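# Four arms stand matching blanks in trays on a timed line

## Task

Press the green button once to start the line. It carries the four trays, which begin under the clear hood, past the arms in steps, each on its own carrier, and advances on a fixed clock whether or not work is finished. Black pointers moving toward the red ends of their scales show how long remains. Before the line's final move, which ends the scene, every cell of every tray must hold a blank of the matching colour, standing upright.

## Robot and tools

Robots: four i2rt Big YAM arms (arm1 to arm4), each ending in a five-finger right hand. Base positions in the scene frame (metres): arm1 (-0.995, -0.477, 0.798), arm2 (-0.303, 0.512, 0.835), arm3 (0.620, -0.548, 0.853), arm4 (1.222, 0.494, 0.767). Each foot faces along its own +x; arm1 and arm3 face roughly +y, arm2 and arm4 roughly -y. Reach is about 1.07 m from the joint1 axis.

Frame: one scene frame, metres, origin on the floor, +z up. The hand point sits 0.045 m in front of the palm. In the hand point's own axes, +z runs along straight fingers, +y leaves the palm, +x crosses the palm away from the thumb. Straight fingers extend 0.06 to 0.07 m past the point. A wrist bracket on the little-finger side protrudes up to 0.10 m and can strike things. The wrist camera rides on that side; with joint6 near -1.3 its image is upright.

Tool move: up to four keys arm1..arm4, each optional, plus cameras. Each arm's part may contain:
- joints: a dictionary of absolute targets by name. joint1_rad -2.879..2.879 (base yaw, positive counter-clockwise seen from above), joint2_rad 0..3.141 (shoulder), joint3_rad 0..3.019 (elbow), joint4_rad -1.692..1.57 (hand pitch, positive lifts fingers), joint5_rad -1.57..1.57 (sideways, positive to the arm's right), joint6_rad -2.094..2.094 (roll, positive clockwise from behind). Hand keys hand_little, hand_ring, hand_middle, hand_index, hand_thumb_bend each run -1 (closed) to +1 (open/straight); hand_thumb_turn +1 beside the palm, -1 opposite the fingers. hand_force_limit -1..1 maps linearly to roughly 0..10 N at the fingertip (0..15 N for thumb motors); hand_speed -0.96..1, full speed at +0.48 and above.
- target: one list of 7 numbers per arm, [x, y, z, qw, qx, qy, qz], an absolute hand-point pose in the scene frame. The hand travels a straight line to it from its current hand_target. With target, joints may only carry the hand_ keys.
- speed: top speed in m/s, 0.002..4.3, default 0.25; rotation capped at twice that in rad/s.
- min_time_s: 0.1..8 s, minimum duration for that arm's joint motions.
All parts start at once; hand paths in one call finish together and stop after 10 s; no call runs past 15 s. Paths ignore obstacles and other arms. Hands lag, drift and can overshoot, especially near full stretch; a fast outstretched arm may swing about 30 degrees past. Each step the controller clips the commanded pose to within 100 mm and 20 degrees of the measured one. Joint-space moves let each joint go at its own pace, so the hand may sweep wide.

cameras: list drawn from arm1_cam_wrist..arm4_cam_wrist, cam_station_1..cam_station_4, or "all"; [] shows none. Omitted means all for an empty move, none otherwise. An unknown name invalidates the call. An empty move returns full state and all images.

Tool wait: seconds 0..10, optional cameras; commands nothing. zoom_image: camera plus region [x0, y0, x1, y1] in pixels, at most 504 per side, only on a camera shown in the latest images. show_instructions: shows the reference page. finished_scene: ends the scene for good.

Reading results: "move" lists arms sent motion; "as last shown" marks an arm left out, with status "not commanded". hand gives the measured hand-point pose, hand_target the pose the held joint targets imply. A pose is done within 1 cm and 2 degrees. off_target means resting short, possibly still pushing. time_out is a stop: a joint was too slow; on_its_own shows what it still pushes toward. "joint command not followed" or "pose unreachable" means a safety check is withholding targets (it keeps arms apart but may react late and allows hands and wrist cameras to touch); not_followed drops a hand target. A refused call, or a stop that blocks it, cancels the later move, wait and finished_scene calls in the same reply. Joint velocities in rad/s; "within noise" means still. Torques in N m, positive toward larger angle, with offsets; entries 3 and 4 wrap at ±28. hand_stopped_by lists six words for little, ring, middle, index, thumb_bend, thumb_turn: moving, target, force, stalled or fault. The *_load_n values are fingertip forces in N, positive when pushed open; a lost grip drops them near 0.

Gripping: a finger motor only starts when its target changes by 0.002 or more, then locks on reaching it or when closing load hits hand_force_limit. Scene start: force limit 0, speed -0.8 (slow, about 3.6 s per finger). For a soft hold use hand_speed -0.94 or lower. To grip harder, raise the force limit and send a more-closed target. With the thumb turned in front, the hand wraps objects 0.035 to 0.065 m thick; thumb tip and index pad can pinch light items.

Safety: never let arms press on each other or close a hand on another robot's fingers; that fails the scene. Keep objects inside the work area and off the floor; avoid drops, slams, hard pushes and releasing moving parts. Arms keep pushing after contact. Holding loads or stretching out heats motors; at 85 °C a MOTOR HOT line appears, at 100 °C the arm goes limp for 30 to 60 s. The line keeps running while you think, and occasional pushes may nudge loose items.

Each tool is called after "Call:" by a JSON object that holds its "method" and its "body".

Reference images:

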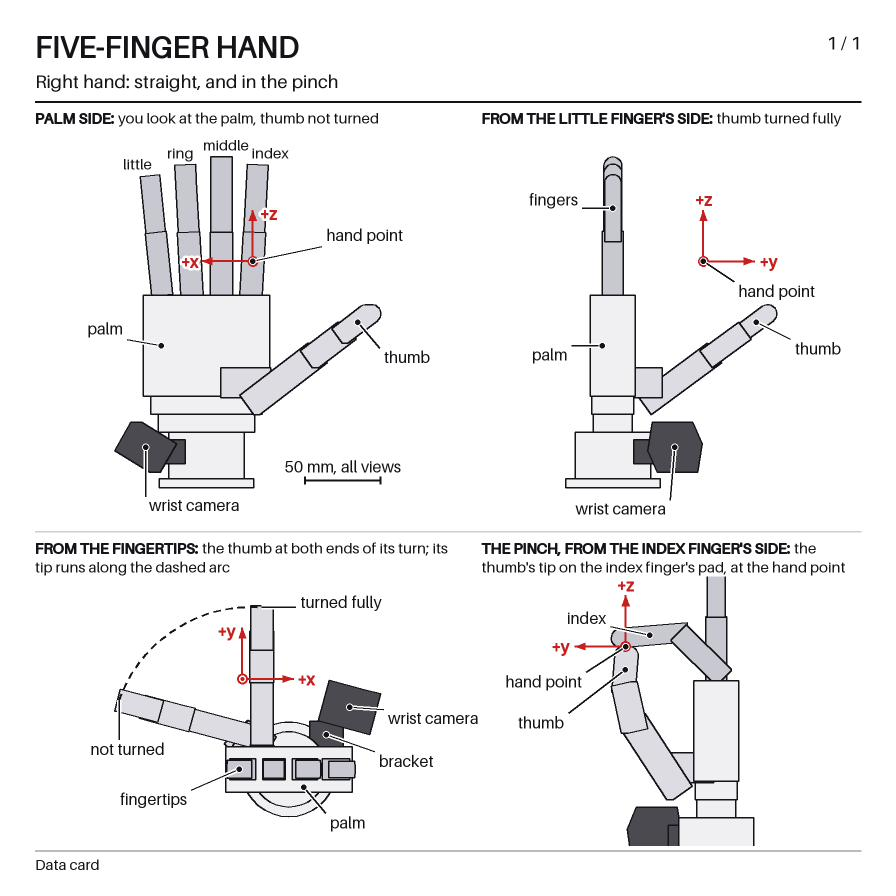

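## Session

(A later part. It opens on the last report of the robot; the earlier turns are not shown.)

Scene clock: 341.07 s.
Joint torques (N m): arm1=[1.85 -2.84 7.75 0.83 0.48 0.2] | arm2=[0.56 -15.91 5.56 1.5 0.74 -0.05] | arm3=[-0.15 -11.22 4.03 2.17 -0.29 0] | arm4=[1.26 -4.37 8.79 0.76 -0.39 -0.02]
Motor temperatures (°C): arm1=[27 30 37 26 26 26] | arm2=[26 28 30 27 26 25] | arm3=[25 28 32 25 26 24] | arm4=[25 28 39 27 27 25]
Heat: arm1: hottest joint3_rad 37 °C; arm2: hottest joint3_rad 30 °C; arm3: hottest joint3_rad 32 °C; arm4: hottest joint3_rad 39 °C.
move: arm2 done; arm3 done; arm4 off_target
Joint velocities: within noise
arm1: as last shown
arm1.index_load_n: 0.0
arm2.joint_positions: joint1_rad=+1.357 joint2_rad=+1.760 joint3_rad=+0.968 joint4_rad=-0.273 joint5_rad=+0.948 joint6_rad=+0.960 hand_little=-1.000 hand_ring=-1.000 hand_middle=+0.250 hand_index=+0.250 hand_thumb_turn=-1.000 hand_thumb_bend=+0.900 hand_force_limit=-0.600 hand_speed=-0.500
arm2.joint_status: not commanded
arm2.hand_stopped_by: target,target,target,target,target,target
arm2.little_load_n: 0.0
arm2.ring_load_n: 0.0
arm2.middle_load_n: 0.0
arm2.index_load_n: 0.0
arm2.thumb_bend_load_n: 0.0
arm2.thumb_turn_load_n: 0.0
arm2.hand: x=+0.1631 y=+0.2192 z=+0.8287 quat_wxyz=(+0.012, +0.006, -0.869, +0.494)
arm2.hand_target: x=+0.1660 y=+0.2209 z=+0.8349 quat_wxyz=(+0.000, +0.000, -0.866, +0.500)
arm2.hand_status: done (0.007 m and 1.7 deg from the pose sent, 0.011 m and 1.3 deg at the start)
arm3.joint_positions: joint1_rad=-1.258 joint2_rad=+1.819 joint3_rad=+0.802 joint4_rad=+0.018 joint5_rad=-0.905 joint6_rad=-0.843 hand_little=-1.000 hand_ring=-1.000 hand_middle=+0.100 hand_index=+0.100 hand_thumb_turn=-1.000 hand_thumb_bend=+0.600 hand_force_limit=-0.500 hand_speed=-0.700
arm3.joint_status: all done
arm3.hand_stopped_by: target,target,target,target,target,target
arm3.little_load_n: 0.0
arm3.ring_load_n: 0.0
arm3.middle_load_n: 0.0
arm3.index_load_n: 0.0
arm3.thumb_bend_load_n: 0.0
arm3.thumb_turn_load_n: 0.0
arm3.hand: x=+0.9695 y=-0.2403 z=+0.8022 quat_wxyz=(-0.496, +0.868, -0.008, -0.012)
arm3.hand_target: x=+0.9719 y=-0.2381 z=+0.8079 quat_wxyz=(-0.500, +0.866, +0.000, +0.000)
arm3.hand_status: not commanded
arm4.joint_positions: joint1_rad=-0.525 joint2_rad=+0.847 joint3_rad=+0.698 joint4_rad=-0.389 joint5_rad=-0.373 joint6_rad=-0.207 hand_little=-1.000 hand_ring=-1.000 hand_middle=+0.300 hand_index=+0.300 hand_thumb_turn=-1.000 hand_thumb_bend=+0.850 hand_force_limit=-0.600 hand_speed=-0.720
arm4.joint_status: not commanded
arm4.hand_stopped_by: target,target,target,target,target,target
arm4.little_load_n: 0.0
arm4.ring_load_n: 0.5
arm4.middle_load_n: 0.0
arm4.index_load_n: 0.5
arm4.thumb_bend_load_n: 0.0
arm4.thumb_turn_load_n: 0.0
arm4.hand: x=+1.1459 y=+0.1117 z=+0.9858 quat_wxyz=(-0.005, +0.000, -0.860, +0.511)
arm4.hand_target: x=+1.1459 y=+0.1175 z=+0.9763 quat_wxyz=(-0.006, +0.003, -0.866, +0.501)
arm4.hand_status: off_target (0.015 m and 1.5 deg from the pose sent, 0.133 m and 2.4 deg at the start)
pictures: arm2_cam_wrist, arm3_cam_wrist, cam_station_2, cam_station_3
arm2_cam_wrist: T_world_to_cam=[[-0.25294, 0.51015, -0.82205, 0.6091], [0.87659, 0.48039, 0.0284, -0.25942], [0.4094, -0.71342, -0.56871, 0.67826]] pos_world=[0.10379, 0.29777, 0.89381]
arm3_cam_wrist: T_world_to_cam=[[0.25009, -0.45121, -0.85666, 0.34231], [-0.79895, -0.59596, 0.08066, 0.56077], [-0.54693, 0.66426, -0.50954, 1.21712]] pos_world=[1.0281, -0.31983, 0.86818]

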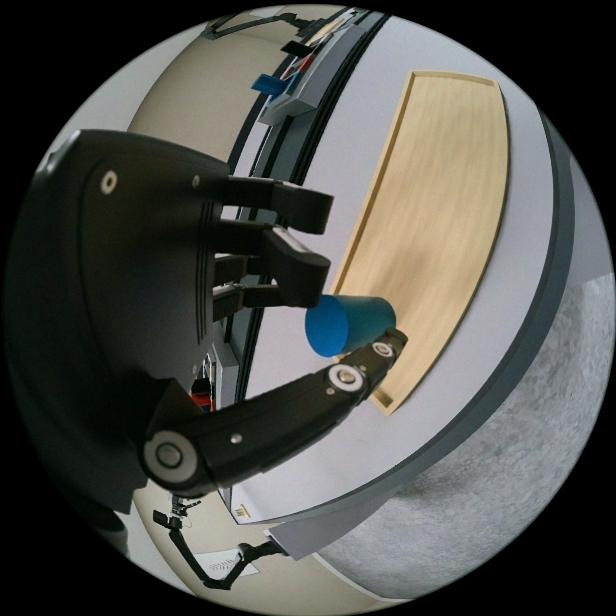

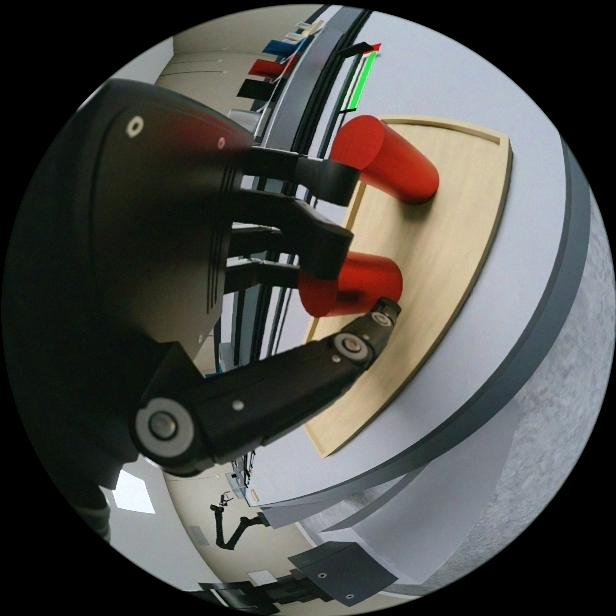

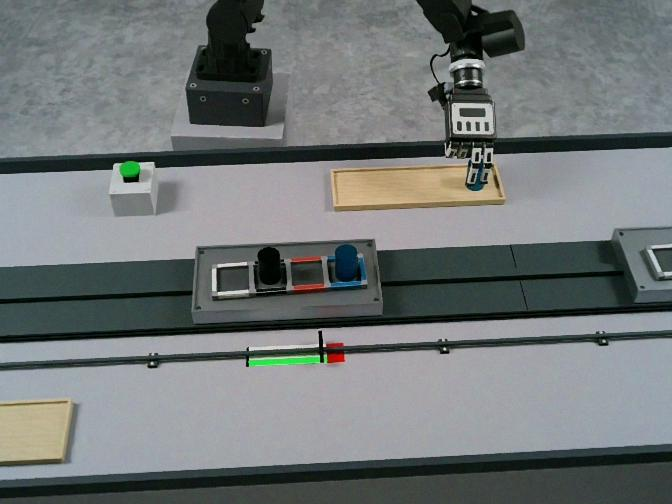

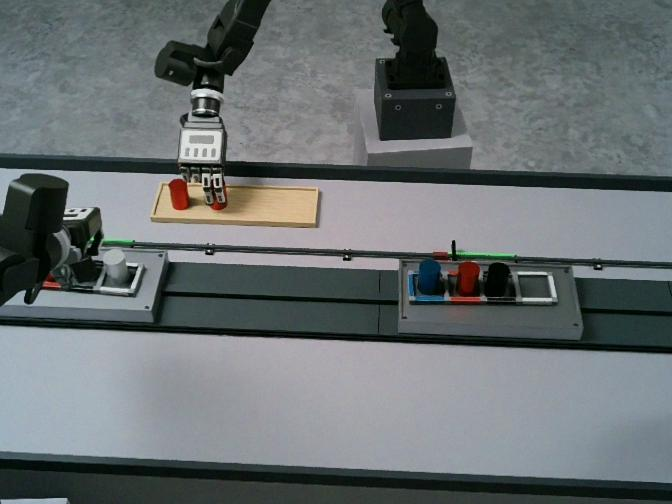

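Call:
{"method": "move", "body": {"arm3": {"joints": {"hand_thumb_bend": 0.1, "hand_speed": -0.9}}, "arm2": {"target": [0.172, 0.2185, 0.811, 0, 0, -0.866, 0.5], "speed": 0.1}, "arm4": {"target": [1.52, 0.215, 0.96, 0, 0, -0.866, 0.5], "speed": 0.25}, "cameras": ["cam_station_3", "cam_station_2", "arm2_cam_wrist", "arm3_cam_wrist"]}}

Call:
{"method": "zoom_image", "body": {"camera": "cam_station_2", "region": [400, 120, 520, 220]}}

Scene clock: 344.20 s.
Joint torques (N m): arm1=[1.79 -2.78 7.75 0.83 0.48 0.2] | arm2=[0.5 -13.8 5.83 1.54 0.72 -0.07] | arm3=[-0.15 -11.11 4.04 2.17 -0.29 0] | arm4=[1.38 -5.71 13.63 0.4 0.71 0.26]
Motor temperatures (°C): arm1=[27 30 37 26 26 26] | arm2=[26 28 30 27 26 25] | arm3=[25 28 32 25 26 24] | arm4=[25 28 39 27 27 25]
Heat: arm1: hottest joint3_rad 37 °C; arm2: hottest joint3_rad 30 °C; arm3: hottest joint3_rad 32 °C; arm4: hottest joint3_rad 39 °C.
move: arm2 done; arm3 off_target; arm4 off_target
Joint velocities: within noise
arm1: as last shown
arm2.joint_positions: joint1_rad=+1.357 joint2_rad=+1.795 joint3_rad=+0.968 joint4_rad=-0.215 joint5_rad=+0.948 joint6_rad=+0.960 hand_little=-1.000 hand_ring=-1.000 hand_middle=+0.250 hand_index=+0.250 hand_thumb_turn=-1.000 hand_thumb_bend=+0.900 hand_force_limit=-0.600 hand_speed=-0.500
arm2.joint_status: not commanded
arm2.hand_stopped_by: target,target,target,target,target,target
arm2.little_load_n: 0.0
arm2.ring_load_n: 0.0
arm2.middle_load_n: 0.0
arm2.index_load_n: 0.0
arm2.thumb_bend_load_n: 0.0
arm2.thumb_turn_load_n: 0.0
arm2.hand: x=+0.1702 y=+0.2166 z=+0.8168 quat_wxyz=(+0.002, +0.001, -0.867, +0.498)
arm2.hand_target: x=+0.1719 y=+0.2185 z=+0.8117 quat_wxyz=(+0.000, +0.000, -0.866, +0.500)
arm2.hand_status: done (0.006 m and 0.4 deg from the pose sent, 0.020 m and 1.7 deg at the start)
arm3.joint_positions: joint1_rad=-1.258 joint2_rad=+1.817 joint3_rad=+0.802 joint4_rad=+0.018 joint5_rad=-0.905 joint6_rad=-0.843 hand_little=-1.000 hand_ring=-1.000 hand_middle=+0.100 hand_index=+0.100 hand_thumb_turn=-1.000 hand_thumb_bend=+0.382 hand_force_limit=-0.500 hand_speed=-0.900
arm3.joint_status: hand_thumb_bend off_target (ended at +0.382, target +0.100); the others done
arm3.hand_stopped_by: target,target,target,target,force,target
arm3.little_load_n: 0.5
arm3.ring_load_n: 0.0
arm3.middle_load_n: 3.5
arm3.index_load_n: 0.0
arm3.thumb_bend_load_n: 4.0
arm3.thumb_turn_load_n: 0.5
arm3.hand: x=+0.9698 y=-0.2401 z=+0.8029 quat_wxyz=(-0.496, +0.868, -0.007, -0.011)
arm3.hand_target: x=+0.9719 y=-0.2381 z=+0.8079 quat_wxyz=(-0.500, +0.866, +0.000, +0.000)
arm3.hand_status: not commanded
arm4.joint_positions: joint1_rad=+0.995 joint2_rad=+1.012 joint3_rad=+0.727 joint4_rad=-0.647 joint5_rad=+0.883 joint6_rad=+0.712 hand_little=-1.000 hand_ring=-1.000 hand_middle=+0.300 hand_index=+0.300 hand_thumb_turn=-1.000 hand_thumb_bend=+0.850 hand_force_limit=-0.600 hand_speed=-0.720
arm4.joint_status: not commanded
arm4.hand_stopped_by: target,target,target,target,target,target
arm4.little_load_n: 0.0
arm4.ring_load_n: 0.0
arm4.middle_load_n: 0.0
arm4.index_load_n: 0.0
arm4.thumb_bend_load_n: 0.0
arm4.thumb_turn_load_n: 0.0
arm4.hand: x=+1.5021 y=+0.2265 z=+0.9350 quat_wxyz=(+0.026, +0.034, -0.868, +0.494)
arm4.hand_target: x=+1.5158 y=+0.2179 z=+0.9607 quat_wxyz=(+0.010, +0.017, -0.864, +0.504)
arm4.hand_status: off_target (0.033 m and 4.9 deg from the pose sent, 0.389 m and 1.5 deg at the start)
pictures: arm2_cam_wrist, arm3_cam_wrist, cam_station_2, cam_station_3
arm2_cam_wrist: T_world_to_cam=[[-0.23508, 0.50375, -0.83125, 0.6082], [0.87577, 0.48075, 0.04367, -0.27649], [0.42162, -0.71771, -0.55419, 0.65364]] pos_world=[0.10953, 0.29566, 0.87988]
arm3_cam_wrist: T_world_to_cam=[[0.25126, -0.45066, -0.85661, 0.34179], [-0.79906, -0.59602, 0.07919, 0.56224], [-0.54624, 0.66458, -0.50986, 1.21726]] pos_world=[1.0283, -0.31983, 0.86888]

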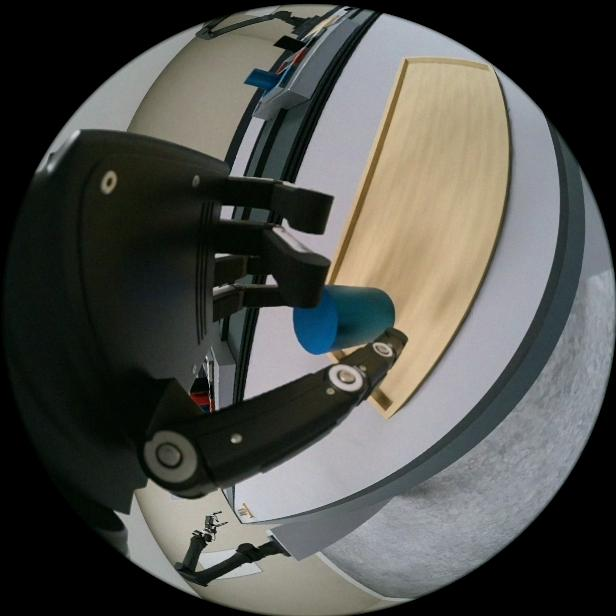

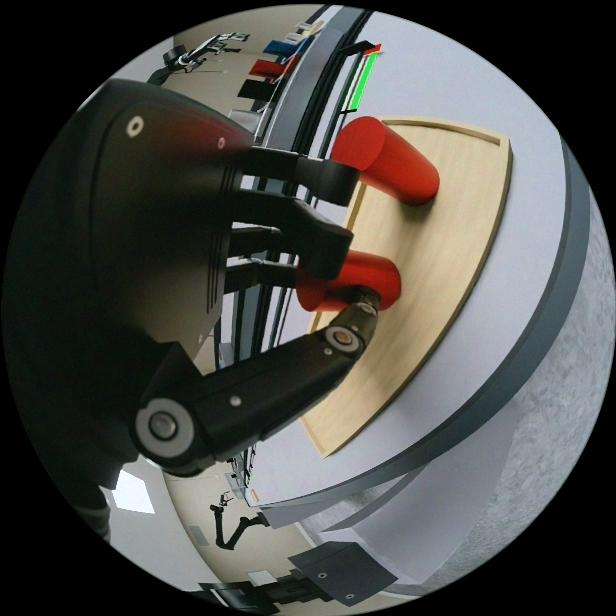

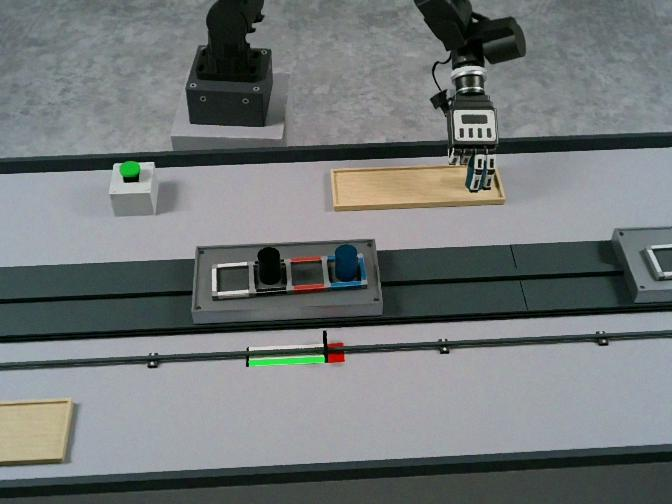

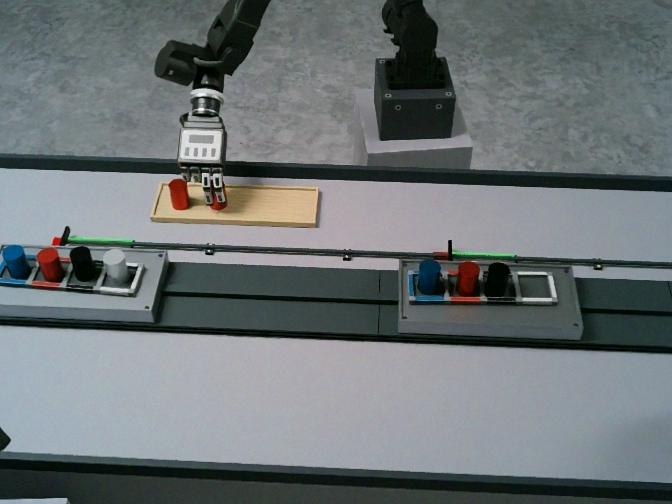

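Scaled by 4.200.

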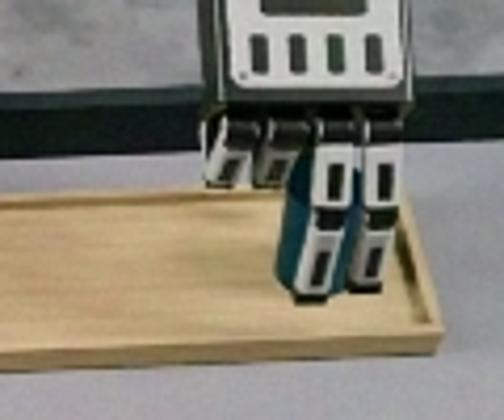

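Call:
{"method": "move", "body": {"arm3": {"joints": {"hand_index": -0.2, "hand_middle": -0.2, "hand_speed": -0.9}}, "arm2": {"target": [0.171, 0.2185, 0.801, 0, 0, -0.866, 0.5], "speed": 0.06}, "arm4": {"target": [1.54, 0.212, 0.88, 0, 0, -0.866, 0.5], "speed": 0.12, "joints": {"hand_thumb_bend": 0.9, "hand_index": 0.25, "hand_middle": 0.25, "hand_speed": -0.5}}, "cameras": ["cam_station_4", "arm4_cam_wrist"]}}

Call:
{"method": "zoom_image", "body": {"camera": "cam_station_4", "region": [380, 130, 500, 230]}}

Scene clock: 346.03 s.
Joint torques (N m): arm1=[1.85 -2.84 7.75 0.83 0.48 0.2] | arm2=[0.44 -13.98 5.08 1.55 0.71 -0.07] | arm3=[-0.15 -11.11 4.03 2.15 -0.29 0] | arm4=[2.26 -7.94 7.75 1.76 0.68 0.28]
Motor temperatures (°C): arm1=[27 30 37 26 26 26] | arm2=[26 28 30 27 26 25] | arm3=[25 28 32 25 26 24] | arm4=[25 28 39 27 27 25]
Heat: arm1: hottest joint3_rad 37 °C; arm2: hottest joint3_rad 30 °C; arm3: hottest joint3_rad 32 °C; arm4: hottest joint3_rad 39 °C.
move: arm2 done; arm3 off_target; arm4 done
Joint velocities: within noise
arm1: as last shown
arm2.joint_positions: joint1_rad=+1.357 joint2_rad=+1.817 joint3_rad=+0.968 joint4_rad=-0.189 joint5_rad=+0.948 joint6_rad=+0.960 hand_little=-1.000 hand_ring=-1.000 hand_middle=+0.250 hand_index=+0.250 hand_thumb_turn=-1.000 hand_thumb_bend=+0.900 hand_force_limit=-0.600 hand_speed=-0.500
arm2.joint_status: not commanded
arm2.hand_stopped_by: target,target,target,target,target,target
arm2.little_load_n: 0.0
arm2.ring_load_n: 0.0
arm2.middle_load_n: 0.0
arm2.index_load_n: 0.0
arm2.thumb_bend_load_n: 0.0
arm2.thumb_turn_load_n: 0.0
arm2.hand: x=+0.1724 y=+0.2158 z=+0.8084 quat_wxyz=(+0.001, +0.000, -0.867, +0.498)
arm2.hand_target: x=+0.1703 y=+0.2187 z=+0.8006 quat_wxyz=(+0.001, +0.000, -0.866, +0.500)
arm2.hand_status: done (0.008 m and 0.3 deg from the pose sent, 0.016 m and 0.4 deg at the start)
arm3.joint_positions: joint1_rad=-1.258 joint2_rad=+1.817 joint3_rad=+0.802 joint4_rad=+0.018 joint5_rad=-0.905 joint6_rad=-0.843 hand_little=-1.000 hand_ring=-1.000 hand_middle=+0.100 hand_index=+0.073 hand_thumb_turn=-1.000 hand_thumb_bend=+0.382 hand_force_limit=-0.500 hand_speed=-0.900
arm3.joint_status: hand_middle off_target (ended at +0.100, target -0.200); hand_index off_target (ended at +0.073, target -0.200); the others done
arm3.hand_stopped_by: target,target,force,force,force,target
arm3.little_load_n: 0.0
arm3.ring_load_n: 0.0
arm3.middle_load_n: 2.5
arm3.index_load_n: 3.0
arm3.thumb_bend_load_n: 5.5
arm3.thumb_turn_load_n: 0.0
arm3.hand: x=+0.9698 y=-0.2401 z=+0.8029 quat_wxyz=(-0.496, +0.868, -0.007, -0.011)
arm3.hand_target: x=+0.9719 y=-0.2381 z=+0.8079 quat_wxyz=(-0.500, +0.866, +0.000, +0.000)
arm3.hand_status: not commanded
arm4.joint_positions: joint1_rad=+0.995 joint2_rad=+1.181 joint3_rad=+0.683 joint4_rad=-0.425 joint5_rad=+0.883 joint6_rad=+0.773 hand_little=-1.000 hand_ring=-1.000 hand_middle=+0.250 hand_index=+0.250 hand_thumb_turn=-1.000 hand_thumb_bend=+0.900 hand_force_limit=-0.600 hand_speed=-0.500
arm4.joint_status: all done
arm4.hand_stopped_by: target,target,target,target,target,target
arm4.little_load_n: 0.0
arm4.ring_load_n: 0.0
arm4.middle_load_n: 0.0
arm4.index_load_n: 0.0
arm4.thumb_bend_load_n: 0.0
arm4.thumb_turn_load_n: 0.0
arm4.hand: x=+1.5353 y=+0.2108 z=+0.8814 quat_wxyz=(+0.008, +0.005, -0.868, +0.496)
arm4.hand_target: x=+1.5378 y=+0.2109 z=+0.8799 quat_wxyz=(+0.001, -0.002, -0.866, +0.500)
arm4.hand_status: done (0.005 m and 1.1 deg from the pose sent, 0.068 m and 4.9 deg at the start)
pictures: arm4_cam_wrist, cam_station_4
arm4_cam_wrist: T_world_to_cam=[[-0.30449, 0.42318, -0.85335, 1.13585], [0.83037, 0.55685, -0.02014, -1.37213], [0.46667, -0.71472, -0.52095, 0.00549]] pos_world=[1.48266, 0.28733, 0.94451]

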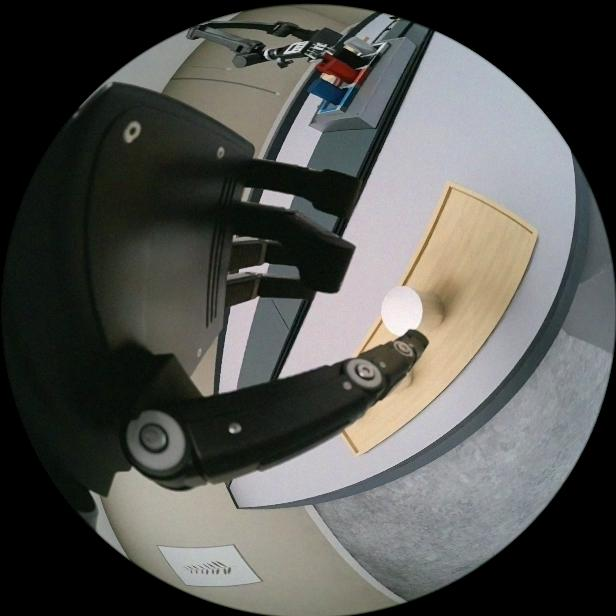

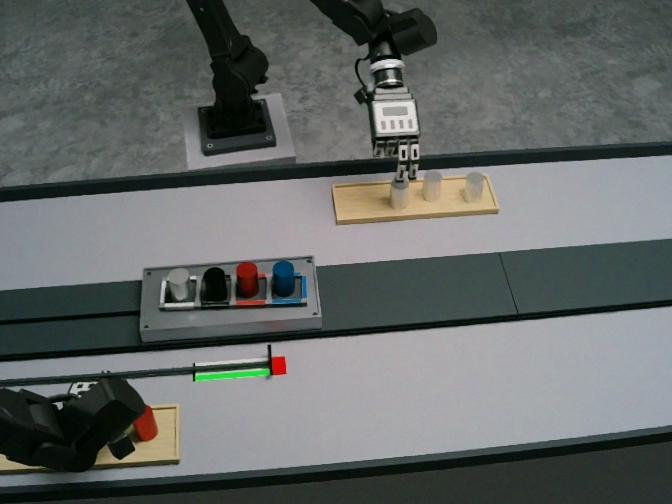

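Scaled by 4.200.

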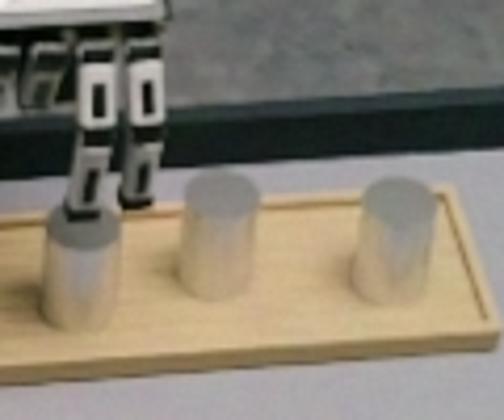

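Call:
{"method": "move", "body": {"arm3": {"target": [0.972, -0.238, 0.95, 0.5, -0.866, 0, 0], "speed": 0.12}, "arm2": {"joints": {"hand_thumb_bend": 0.6, "hand_index": 0.1, "hand_middle": 0.1, "hand_speed": -0.7}}, "arm4": {"target": [1.533, 0.214, 0.848, 0, 0, -0.866, 0.5], "speed": 0.12}, "cameras": ["cam_station_2", "cam_station_4", "arm4_cam_wrist"]}}

Call:
{"method": "move", "body": {"arm2": {"joints": {"hand_thumb_bend": 0.1, "hand_speed": -0.9}}, "arm3": {"target": [0.508, -0.11, 0.965, 0.5, -0.866, 0, 0], "speed": 0.11}}}

Call:
{"method": "zoom_image", "body": {"camera": "cam_station_4", "region": [380, 130, 500, 230]}}

Call:
{"method": "zoom_image", "body": {"camera": "cam_station_2", "region": [400, 120, 520, 220]}}

Scene clock: 348.83 s.
Joint torques (N m): arm1=[1.85 -2.84 7.75 0.83 0.48 0.2] | arm2=[0.44 -14.1 5.07 1.55 0.7 -0.07] | arm3=[0.09 -9.29 9.59 0.85 -0.33 0.06] | arm4=[2.2 -7.12 7.15 1.68 0.61 0.2]
Motor temperatures (°C): arm1=[27 30 37 26 26 26] | arm2=[26 28 30 27 26 25] | arm3=[25 28 32 25 26 24] | arm4=[25 28 39 27 27 25]
Heat: arm1: hottest joint3_rad 37 °C; arm2: hottest joint3_rad 30 °C; arm3: hottest joint3_rad 32 °C; arm4: hottest joint3_rad 39 °C.
move: arm2 done; arm3 off_target; arm4 done
Joint velocities: within noise
arm1: as last shown
arm2.joint_positions: joint1_rad=+1.368 joint2_rad=+1.817 joint3_rad=+0.968 joint4_rad=-0.189 joint5_rad=+0.948 joint6_rad=+0.960 hand_little=-1.000 hand_ring=-1.000 hand_middle=+0.100 hand_index=+0.100 hand_thumb_turn=-1.000 hand_thumb_bend=+0.600 hand_force_limit=-0.600 hand_speed=-0.700
arm2.joint_status: all done
arm2.hand_stopped_by: target,target,target,target,target,target
arm2.little_load_n: 0.0
arm2.ring_load_n: 0.0
arm2.middle_load_n: 0.0
arm2.index_load_n: -0.5
arm2.thumb_bend_load_n: 0.0
arm2.thumb_turn_load_n: 0.0
arm2.hand: x=+0.1755 y=+0.2209 z=+0.8084 quat_wxyz=(-0.002, +0.004, -0.867, +0.498)
arm2.hand_target: x=+0.1737 y=+0.2237 z=+0.8011 quat_wxyz=(-0.002, +0.005, -0.866, +0.500)
arm2.hand_status: not commanded
arm3.joint_positions: joint1_rad=-1.258 joint2_rad=+1.515 joint3_rad=+0.871 joint4_rad=-0.368 joint5_rad=-0.901 joint6_rad=-0.844 hand_little=-1.000 hand_ring=-1.000 hand_middle=+0.100 hand_index=+0.073 hand_thumb_turn=-1.000 hand_thumb_bend=+0.382 hand_force_limit=-0.500 hand_speed=-0.900
arm3.joint_status: not commanded
arm3.hand_stopped_by: target,target,force,force,force,target
arm3.little_load_n: 0.0
arm3.ring_load_n: -0.5
arm3.middle_load_n: 3.0
arm3.index_load_n: 2.5
arm3.thumb_bend_load_n: 5.5
arm3.thumb_turn_load_n: 0.0
arm3.hand: x=+0.9594 y=-0.2467 z=+0.9278 quat_wxyz=(-0.493, +0.870, -0.011, -0.016)
arm3.hand_target: x=+0.9736 y=-0.2376 z=+0.9490 quat_wxyz=(-0.500, +0.866, +0.001, +0.001)
arm3.hand_status: off_target (0.027 m and 2.4 deg from the pose sent, 0.147 m and 1.6 deg at the start)
arm4.joint_positions: joint1_rad=+0.995 joint2_rad=+1.215 joint3_rad=+0.617 joint4_rad=-0.314 joint5_rad=+0.883 joint6_rad=+0.773 hand_little=-1.000 hand_ring=-1.000 hand_middle=+0.250 hand_index=+0.250 hand_thumb_turn=-1.000 hand_thumb_bend=+0.900 hand_force_limit=-0.600 hand_speed=-0.500
arm4.joint_status: not commanded
arm4.hand_stopped_by: target,target,target,target,target,target
arm4.little_load_n: 0.0
arm4.ring_load_n: 0.0
arm4.middle_load_n: 0.0
arm4.index_load_n: -0.5
arm4.thumb_bend_load_n: 0.0
arm4.thumb_turn_load_n: 0.0
arm4.hand: x=+1.5310 y=+0.2130 z=+0.8529 quat_wxyz=(+0.003, +0.003, -0.867, +0.499)
arm4.hand_target: x=+1.5319 y=+0.2145 z=+0.8476 quat_wxyz=(+0.001, +0.001, -0.866, +0.499)
arm4.hand_status: done (0.005 m and 0.5 deg from the pose sent, 0.034 m and 1.1 deg at the start)
pictures: arm4_cam_wrist, cam_station_2, cam_station_4
arm4_cam_wrist: T_world_to_cam=[[-0.29633, 0.41899, -0.85828, 1.1018], [0.83052, 0.55678, -0.01494, -1.37502], [0.47161, -0.71725, -0.51297, -0.01969]] pos_world=[1.47777, 0.28982, 0.91501]

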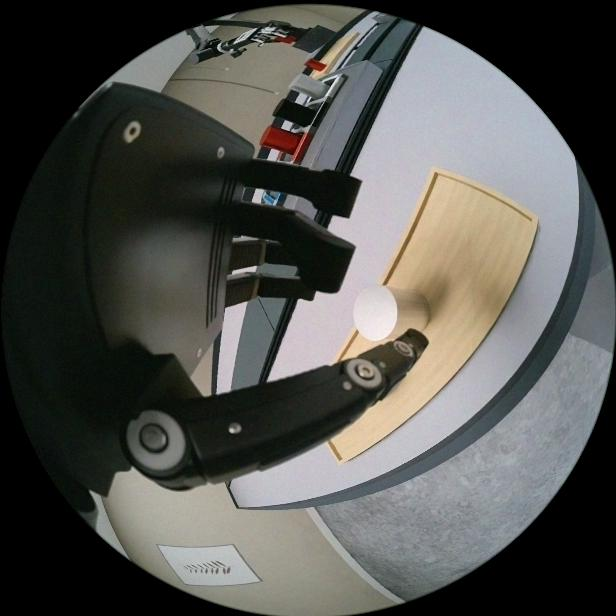

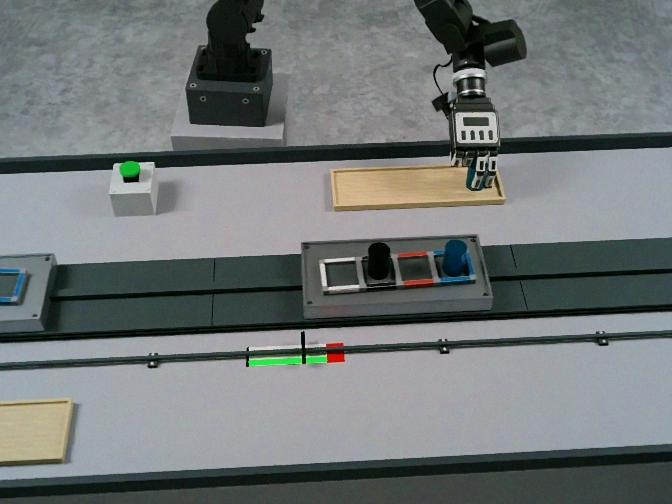

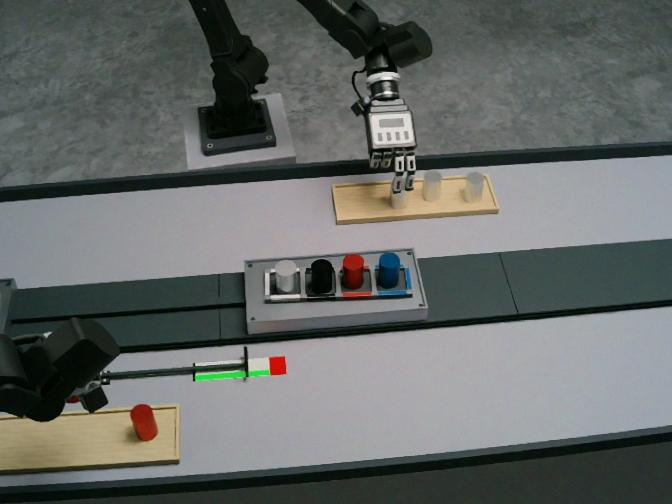

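Scene clock: 353.93 s.
Joint torques (N m): arm1=[1.79 -2.78 7.75 0.83 0.48 0.2] | arm2=[0.32 -14.1 5.07 1.55 0.7 -0.07] | arm3=[-0.21 -3.96 10.76 3.32 0.3 0.18] | arm4=[2.43 -6.59 7.2 1.76 0.57 0.16]
Motor temperatures (°C): arm1=[27 30 37 26 26 26] | arm2=[26 28 30 27 26 25] | arm3=[25 28 32 25 26 24] | arm4=[25 28 39 27 27 25]
Heat: arm1: hottest joint3_rad 37 °C; arm2: hottest joint3_rad 30 °C; arm3: hottest joint3_rad 32 °C; arm4: hottest joint3_rad 39 °C.
move: arm2 off_target; arm3 off_target
Joint velocities: within noise
arm1, arm4: as last shown
arm2.joint_positions: joint1_rad=+1.373 joint2_rad=+1.817 joint3_rad=+0.968 joint4_rad=-0.189 joint5_rad=+0.948 joint6_rad=+0.960 hand_little=-1.000 hand_ring=-1.000 hand_middle=+0.100 hand_index=+0.100 hand_thumb_turn=-1.000 hand_thumb_bend=+0.410 hand_force_limit=-0.600 hand_speed=-0.900
arm2.joint_status: hand_thumb_bend off_target (ended at +0.410, target +0.100); the others done
arm2.hand_stopped_by: target,target,target,target,force,target
arm2.little_load_n: 0.0
arm2.ring_load_n: 0.0
arm2.middle_load_n: 2.0
arm2.index_load_n: 0.0
arm2.thumb_bend_load_n: 3.0
arm2.thumb_turn_load_n: 0.5
arm2.hand: x=+0.1769 y=+0.2231 z=+0.8084 quat_wxyz=(-0.003, +0.006, -0.867, +0.498)
arm2.hand_target: x=+0.1744 y=+0.2249 z=+0.8012 quat_wxyz=(-0.003, +0.006, -0.866, +0.500)
arm2.hand_status: not commanded
arm3.joint_positions: joint1_rad=+0.144 joint2_rad=+1.137 joint3_rad=+0.526 joint4_rad=-0.026 joint5_rad=+0.203 joint6_rad=+0.088 hand_little=-1.000 hand_ring=-1.000 hand_middle=+0.100 hand_index=+0.073 hand_thumb_turn=-1.000 hand_thumb_bend=+0.382 hand_force_limit=-0.500 hand_speed=-0.900
arm3.joint_status: not commanded
arm3.hand_stopped_by: target,target,force,force,force,target
arm3.little_load_n: 0.0
arm3.ring_load_n: 0.0
arm3.middle_load_n: 2.5
arm3.index_load_n: 2.5
arm3.thumb_bend_load_n: 5.5
arm3.thumb_turn_load_n: 0.0
arm3.hand: x=+0.5182 y=-0.1400 z=+0.9333 quat_wxyz=(-0.463, +0.886, +0.029, +0.017)
arm3.hand_target: x=+0.5084 y=-0.1140 z=+0.9642 quat_wxyz=(-0.496, +0.868, +0.019, +0.005)
arm3.hand_status: off_target (0.045 m and 6.2 deg from the pose sent, 0.473 m and 2.4 deg at the start)
arm4.ring_load_n: 0.5
pictures: none

Scaled by 4.200.
This view is cut from an older image: the scene may have changed since it was taken.

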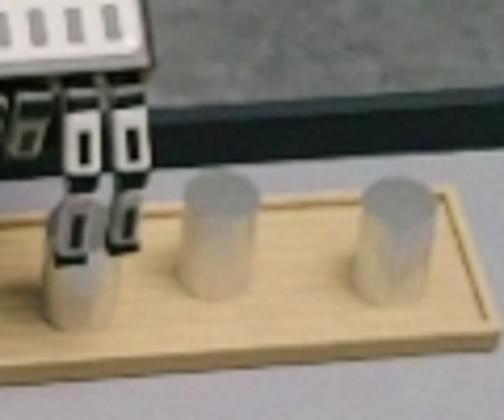

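Scaled by 4.200.
This view is cut from an older image: the scene may have changed since it was taken.

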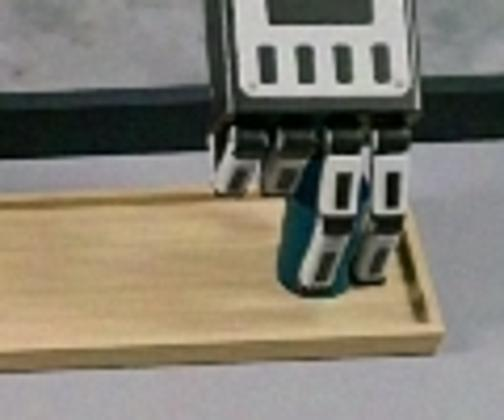

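Call:
{"method": "move", "body": {"arm2": {"joints": {"hand_thumb_bend": 0.6, "hand_speed": -0.8}}, "arm4": {"target": [1.533, 0.2145, 0.806, 0, 0, -0.866, 0.5], "speed": 0.1}, "cameras": ["cam_station_4", "arm4_cam_wrist", "cam_station_1"]}}

Call:
{"method": "move", "body": {"arm2": {"target": [0.168, 0.218, 0.801, 0, 0, -0.866, 0.5], "speed": 0.06}, "cameras": ["cam_station_2", "cam_station_3", "arm2_cam_wrist"]}}

Call:
{"method": "zoom_image", "body": {"camera": "cam_station_2", "region": [400, 120, 520, 220]}}

Call:
{"method": "zoom_image", "body": {"camera": "cam_station_3", "region": [400, 250, 580, 350]}}

Call:
{"method": "zoom_image", "body": {"camera": "cam_station_2", "region": [200, 235, 380, 335]}}

Scene clock: 356.37 s.
Joint torques (N m): arm1=[1.79 -2.84 7.75 0.83 0.48 0.2] | arm2=[0.32 -14.1 5.07 1.54 0.7 -0.07] | arm3=[-0.21 -3.96 10.76 3.3 0.3 0.18] | arm4=[2.37 -7.41 6.79 1.85 0.56 0.23]
Motor temperatures (°C): arm1=[27 30 37 26 26 26] | arm2=[26 28 30 27 26 25] | arm3=[25 28 32 25 26 24] | arm4=[25 28 38 27 27 25]
Heat: arm1: hottest joint3_rad 37 °C; arm2: hottest joint3_rad 30 °C; arm3: hottest joint3_rad 32 °C; arm4: hottest joint3_rad 38 °C.
move: arm2 done; arm4 done
Joint velocities: within noise
arm1, arm3: as last shown
arm2.joint_positions: joint1_rad=+1.373 joint2_rad=+1.817 joint3_rad=+0.968 joint4_rad=-0.189 joint5_rad=+0.948 joint6_rad=+0.960 hand_little=-1.000 hand_ring=-1.000 hand_middle=+0.100 hand_index=+0.100 hand_thumb_turn=-1.000 hand_thumb_bend=+0.600 hand_force_limit=-0.600 hand_speed=-0.800
arm2.joint_status: all done
arm2.hand_stopped_by: target,target,target,target,target,target
arm2.little_load_n: 0.0
arm2.ring_load_n: 0.0
arm2.middle_load_n: 0.0
arm2.index_load_n: 0.0
arm2.thumb_bend_load_n: 0.0
arm2.thumb_turn_load_n: 0.0
arm2.hand: x=+0.1769 y=+0.2231 z=+0.8084 quat_wxyz=(-0.003, +0.006, -0.867, +0.498)
arm2.hand_target: x=+0.1744 y=+0.2249 z=+0.8012 quat_wxyz=(-0.003, +0.006, -0.866, +0.500)
arm2.hand_status: not commanded
arm3.ring_load_n: 0.5
arm3.middle_load_n: 3.0
arm4.joint_positions: joint1_rad=+0.995 joint2_rad=+1.317 joint3_rad=+0.557 joint4_rad=-0.155 joint5_rad=+0.883 joint6_rad=+0.773 hand_little=-1.000 hand_ring=-1.000 hand_middle=+0.250 hand_index=+0.250 hand_thumb_turn=-1.000 hand_thumb_bend=+0.900 hand_force_limit=-0.600 hand_speed=-0.500
arm4.joint_status: not commanded
arm4.hand_stopped_by: target,target,target,target,target,target
arm4.little_load_n: 0.0
arm4.ring_load_n: 0.0
arm4.middle_load_n: 0.0
arm4.index_load_n: 0.0
arm4.thumb_bend_load_n: 0.0
arm4.thumb_turn_load_n: 0.0
arm4.hand: x=+1.5307 y=+0.2132 z=+0.8092 quat_wxyz=(+0.005, +0.003, -0.867, +0.498)
arm4.hand_target: x=+1.5318 y=+0.2143 z=+0.8067 quat_wxyz=(+0.000, -0.001, -0.866, +0.500)
arm4.hand_status: done (0.004 m and 0.7 deg from the pose sent, 0.047 m and 0.5 deg at the start)
pictures: arm4_cam_wrist, cam_station_1, cam_station_4
arm4_cam_wrist: T_world_to_cam=[[-0.29866, 0.4202, -0.85688, 1.06631], [0.83049, 0.55679, -0.01642, -1.37436], [0.4702, -0.71653, -0.51526, -0.03788]] pos_world=[1.47767, 0.29002, 0.87161]

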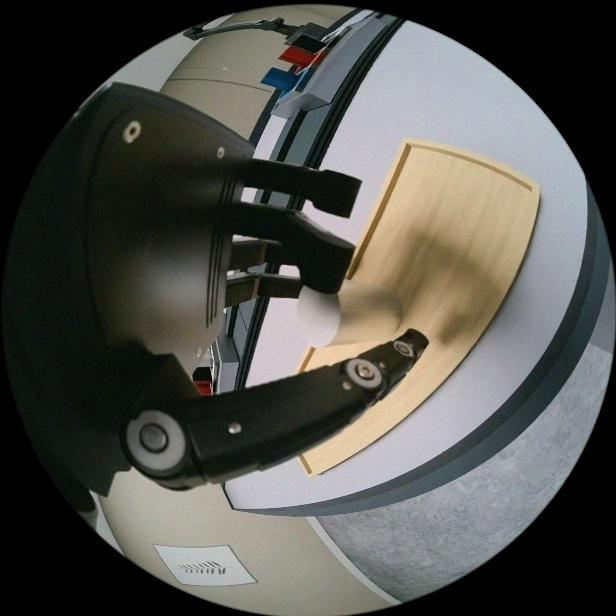

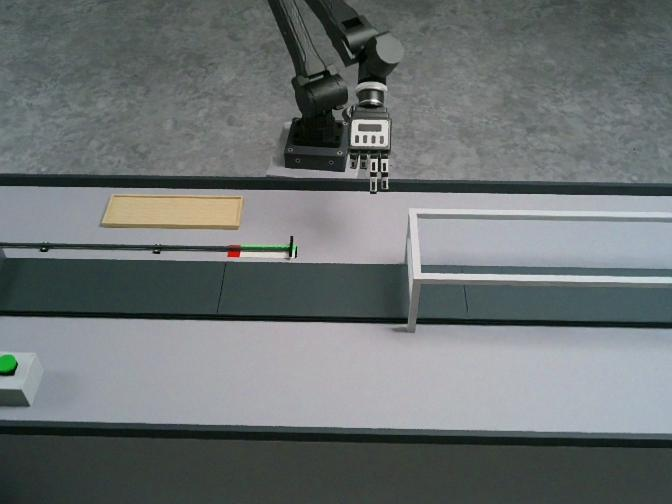

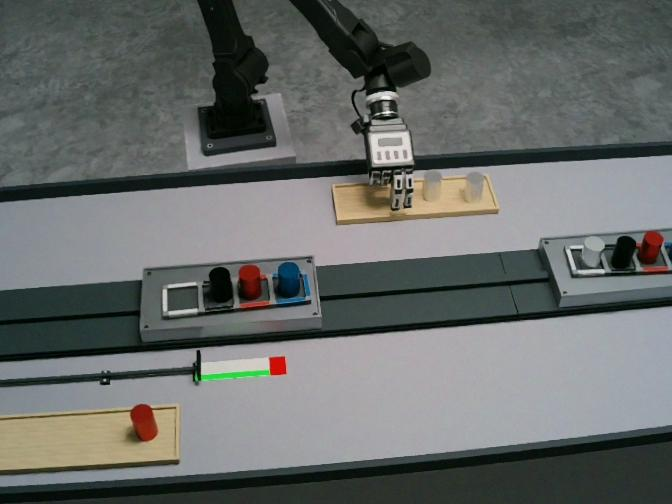

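Scene clock: 357.33 s.
Joint torques (N m): arm1=[1.79 -2.78 7.75 0.84 0.48 0.2] | arm2=[-0.56 -14.39 5.14 1.54 0.64 -0.11] | arm3=[-0.21 -3.96 10.76 3.3 0.3 0.18] | arm4=[2.26 -8.35 6.52 1.8 0.58 0.2]
Motor temperatures (°C): arm1=[27 30 37 26 26 26] | arm2=[26 28 30 27 26 25] | arm3=[25 28 32 25 26 24] | arm4=[25 28 38 27 27 25]
Heat: arm1: hottest joint3_rad 37 °C; arm2: hottest joint3_rad 30 °C; arm3: hottest joint3_rad 32 °C; arm4: hottest joint3_rad 38 °C.
move: arm2 done
Joint velocities: within noise
arm1.joint_positions: joint1_rad=+0.683 joint2_rad=+0.781 joint3_rad=+0.506 joint4_rad=-0.350 joint5_rad=+0.552 joint6_rad=+0.336 hand_little=-1.000 hand_ring=-1.000 hand_middle=+0.300 hand_index=+0.300 hand_thumb_turn=-1.000 hand_thumb_bend=+0.850 hand_force_limit=-0.600 hand_speed=-0.750
arm1.joint_status: not commanded
arm1.hand_stopped_by: target,target,target,target,target,target
arm1.little_load_n: 0.0
arm1.ring_load_n: 0.0
arm1.middle_load_n: 0.0
arm1.index_load_n: 0.0
arm1.thumb_bend_load_n: 0.0
arm1.thumb_turn_load_n: 0.0
arm1.hand: x=-1.1422 y=-0.1489 z=+0.9499 quat_wxyz=(-0.503, +0.864, -0.015, +0.016)
arm1.hand_target: x=-1.1424 y=-0.1512 z=+0.9505 quat_wxyz=(-0.501, +0.865, -0.017, +0.016)
arm1.hand_status: not commanded
arm2.joint_positions: joint1_rad=+1.367 joint2_rad=+1.817 joint3_rad=+0.959 joint4_rad=-0.181 joint5_rad=+0.948 joint6_rad=+0.960 hand_little=-1.000 hand_ring=-1.000 hand_middle=+0.100 hand_index=+0.100 hand_thumb_turn=-1.000 hand_thumb_bend=+0.600 hand_force_limit=-0.600 hand_speed=-0.800
arm2.joint_status: not commanded
arm2.hand_stopped_by: target,target,target,target,target,target
arm2.little_load_n: 0.0
arm2.ring_load_n: 0.0
arm2.middle_load_n: 0.0
arm2.index_load_n: 0.0
arm2.thumb_bend_load_n: 0.0
arm2.thumb_turn_load_n: 0.0
arm2.hand: x=+0.1722 y=+0.2211 z=+0.8060 quat_wxyz=(-0.001, +0.004, -0.867, +0.498)
arm2.hand_target: x=+0.1681 y=+0.2180 z=+0.8014 quat_wxyz=(+0.000, +0.000, -0.866, +0.500)
arm2.hand_status: done (0.007 m and 0.5 deg from the pose sent, 0.013 m and 0.8 deg at the start)
arm3, arm4: as last shown
arm3.ring_load_n: 0.0
pictures: arm2_cam_wrist, cam_station_2, cam_station_3
arm2_cam_wrist: T_world_to_cam=[[-0.23733, 0.5008, -0.83239, 0.59946], [0.87117, 0.48884, 0.04572, -0.28266], [0.4298, -0.71431, -0.5523, 0.64634]] pos_world=[0.11072, 0.29965, 0.86888]

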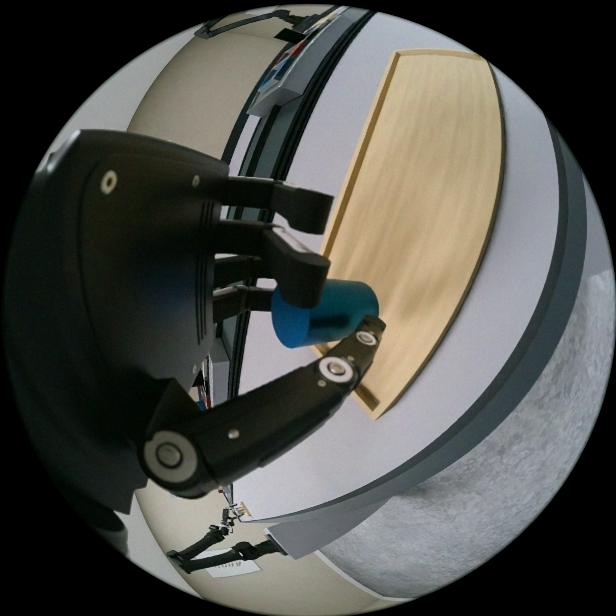

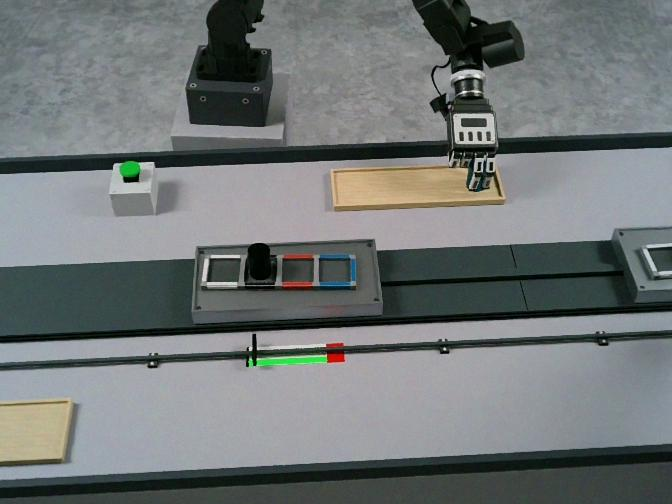

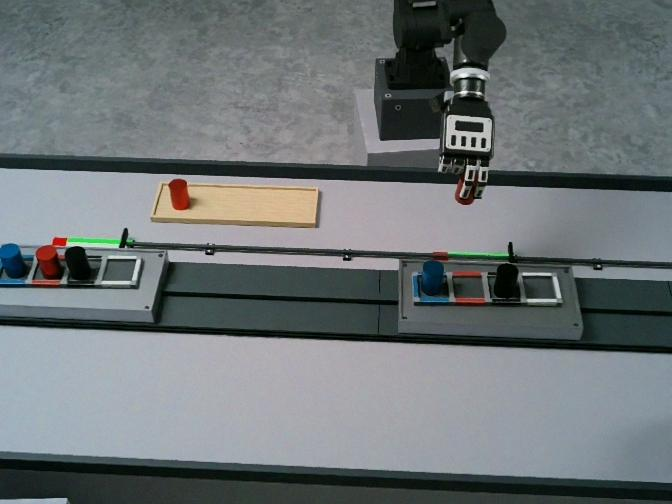

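Scaled by 4.200.

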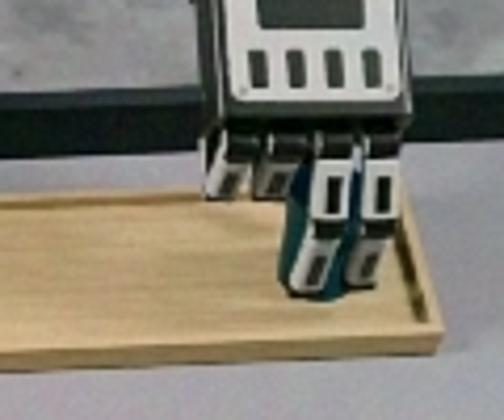

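Scaled by 2.800.

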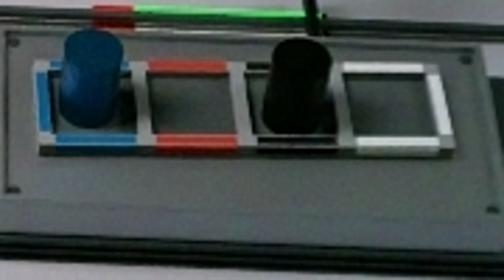

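Scaled by 2.800.

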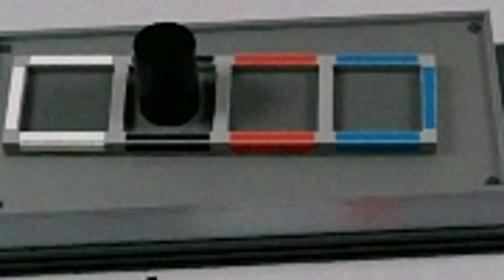

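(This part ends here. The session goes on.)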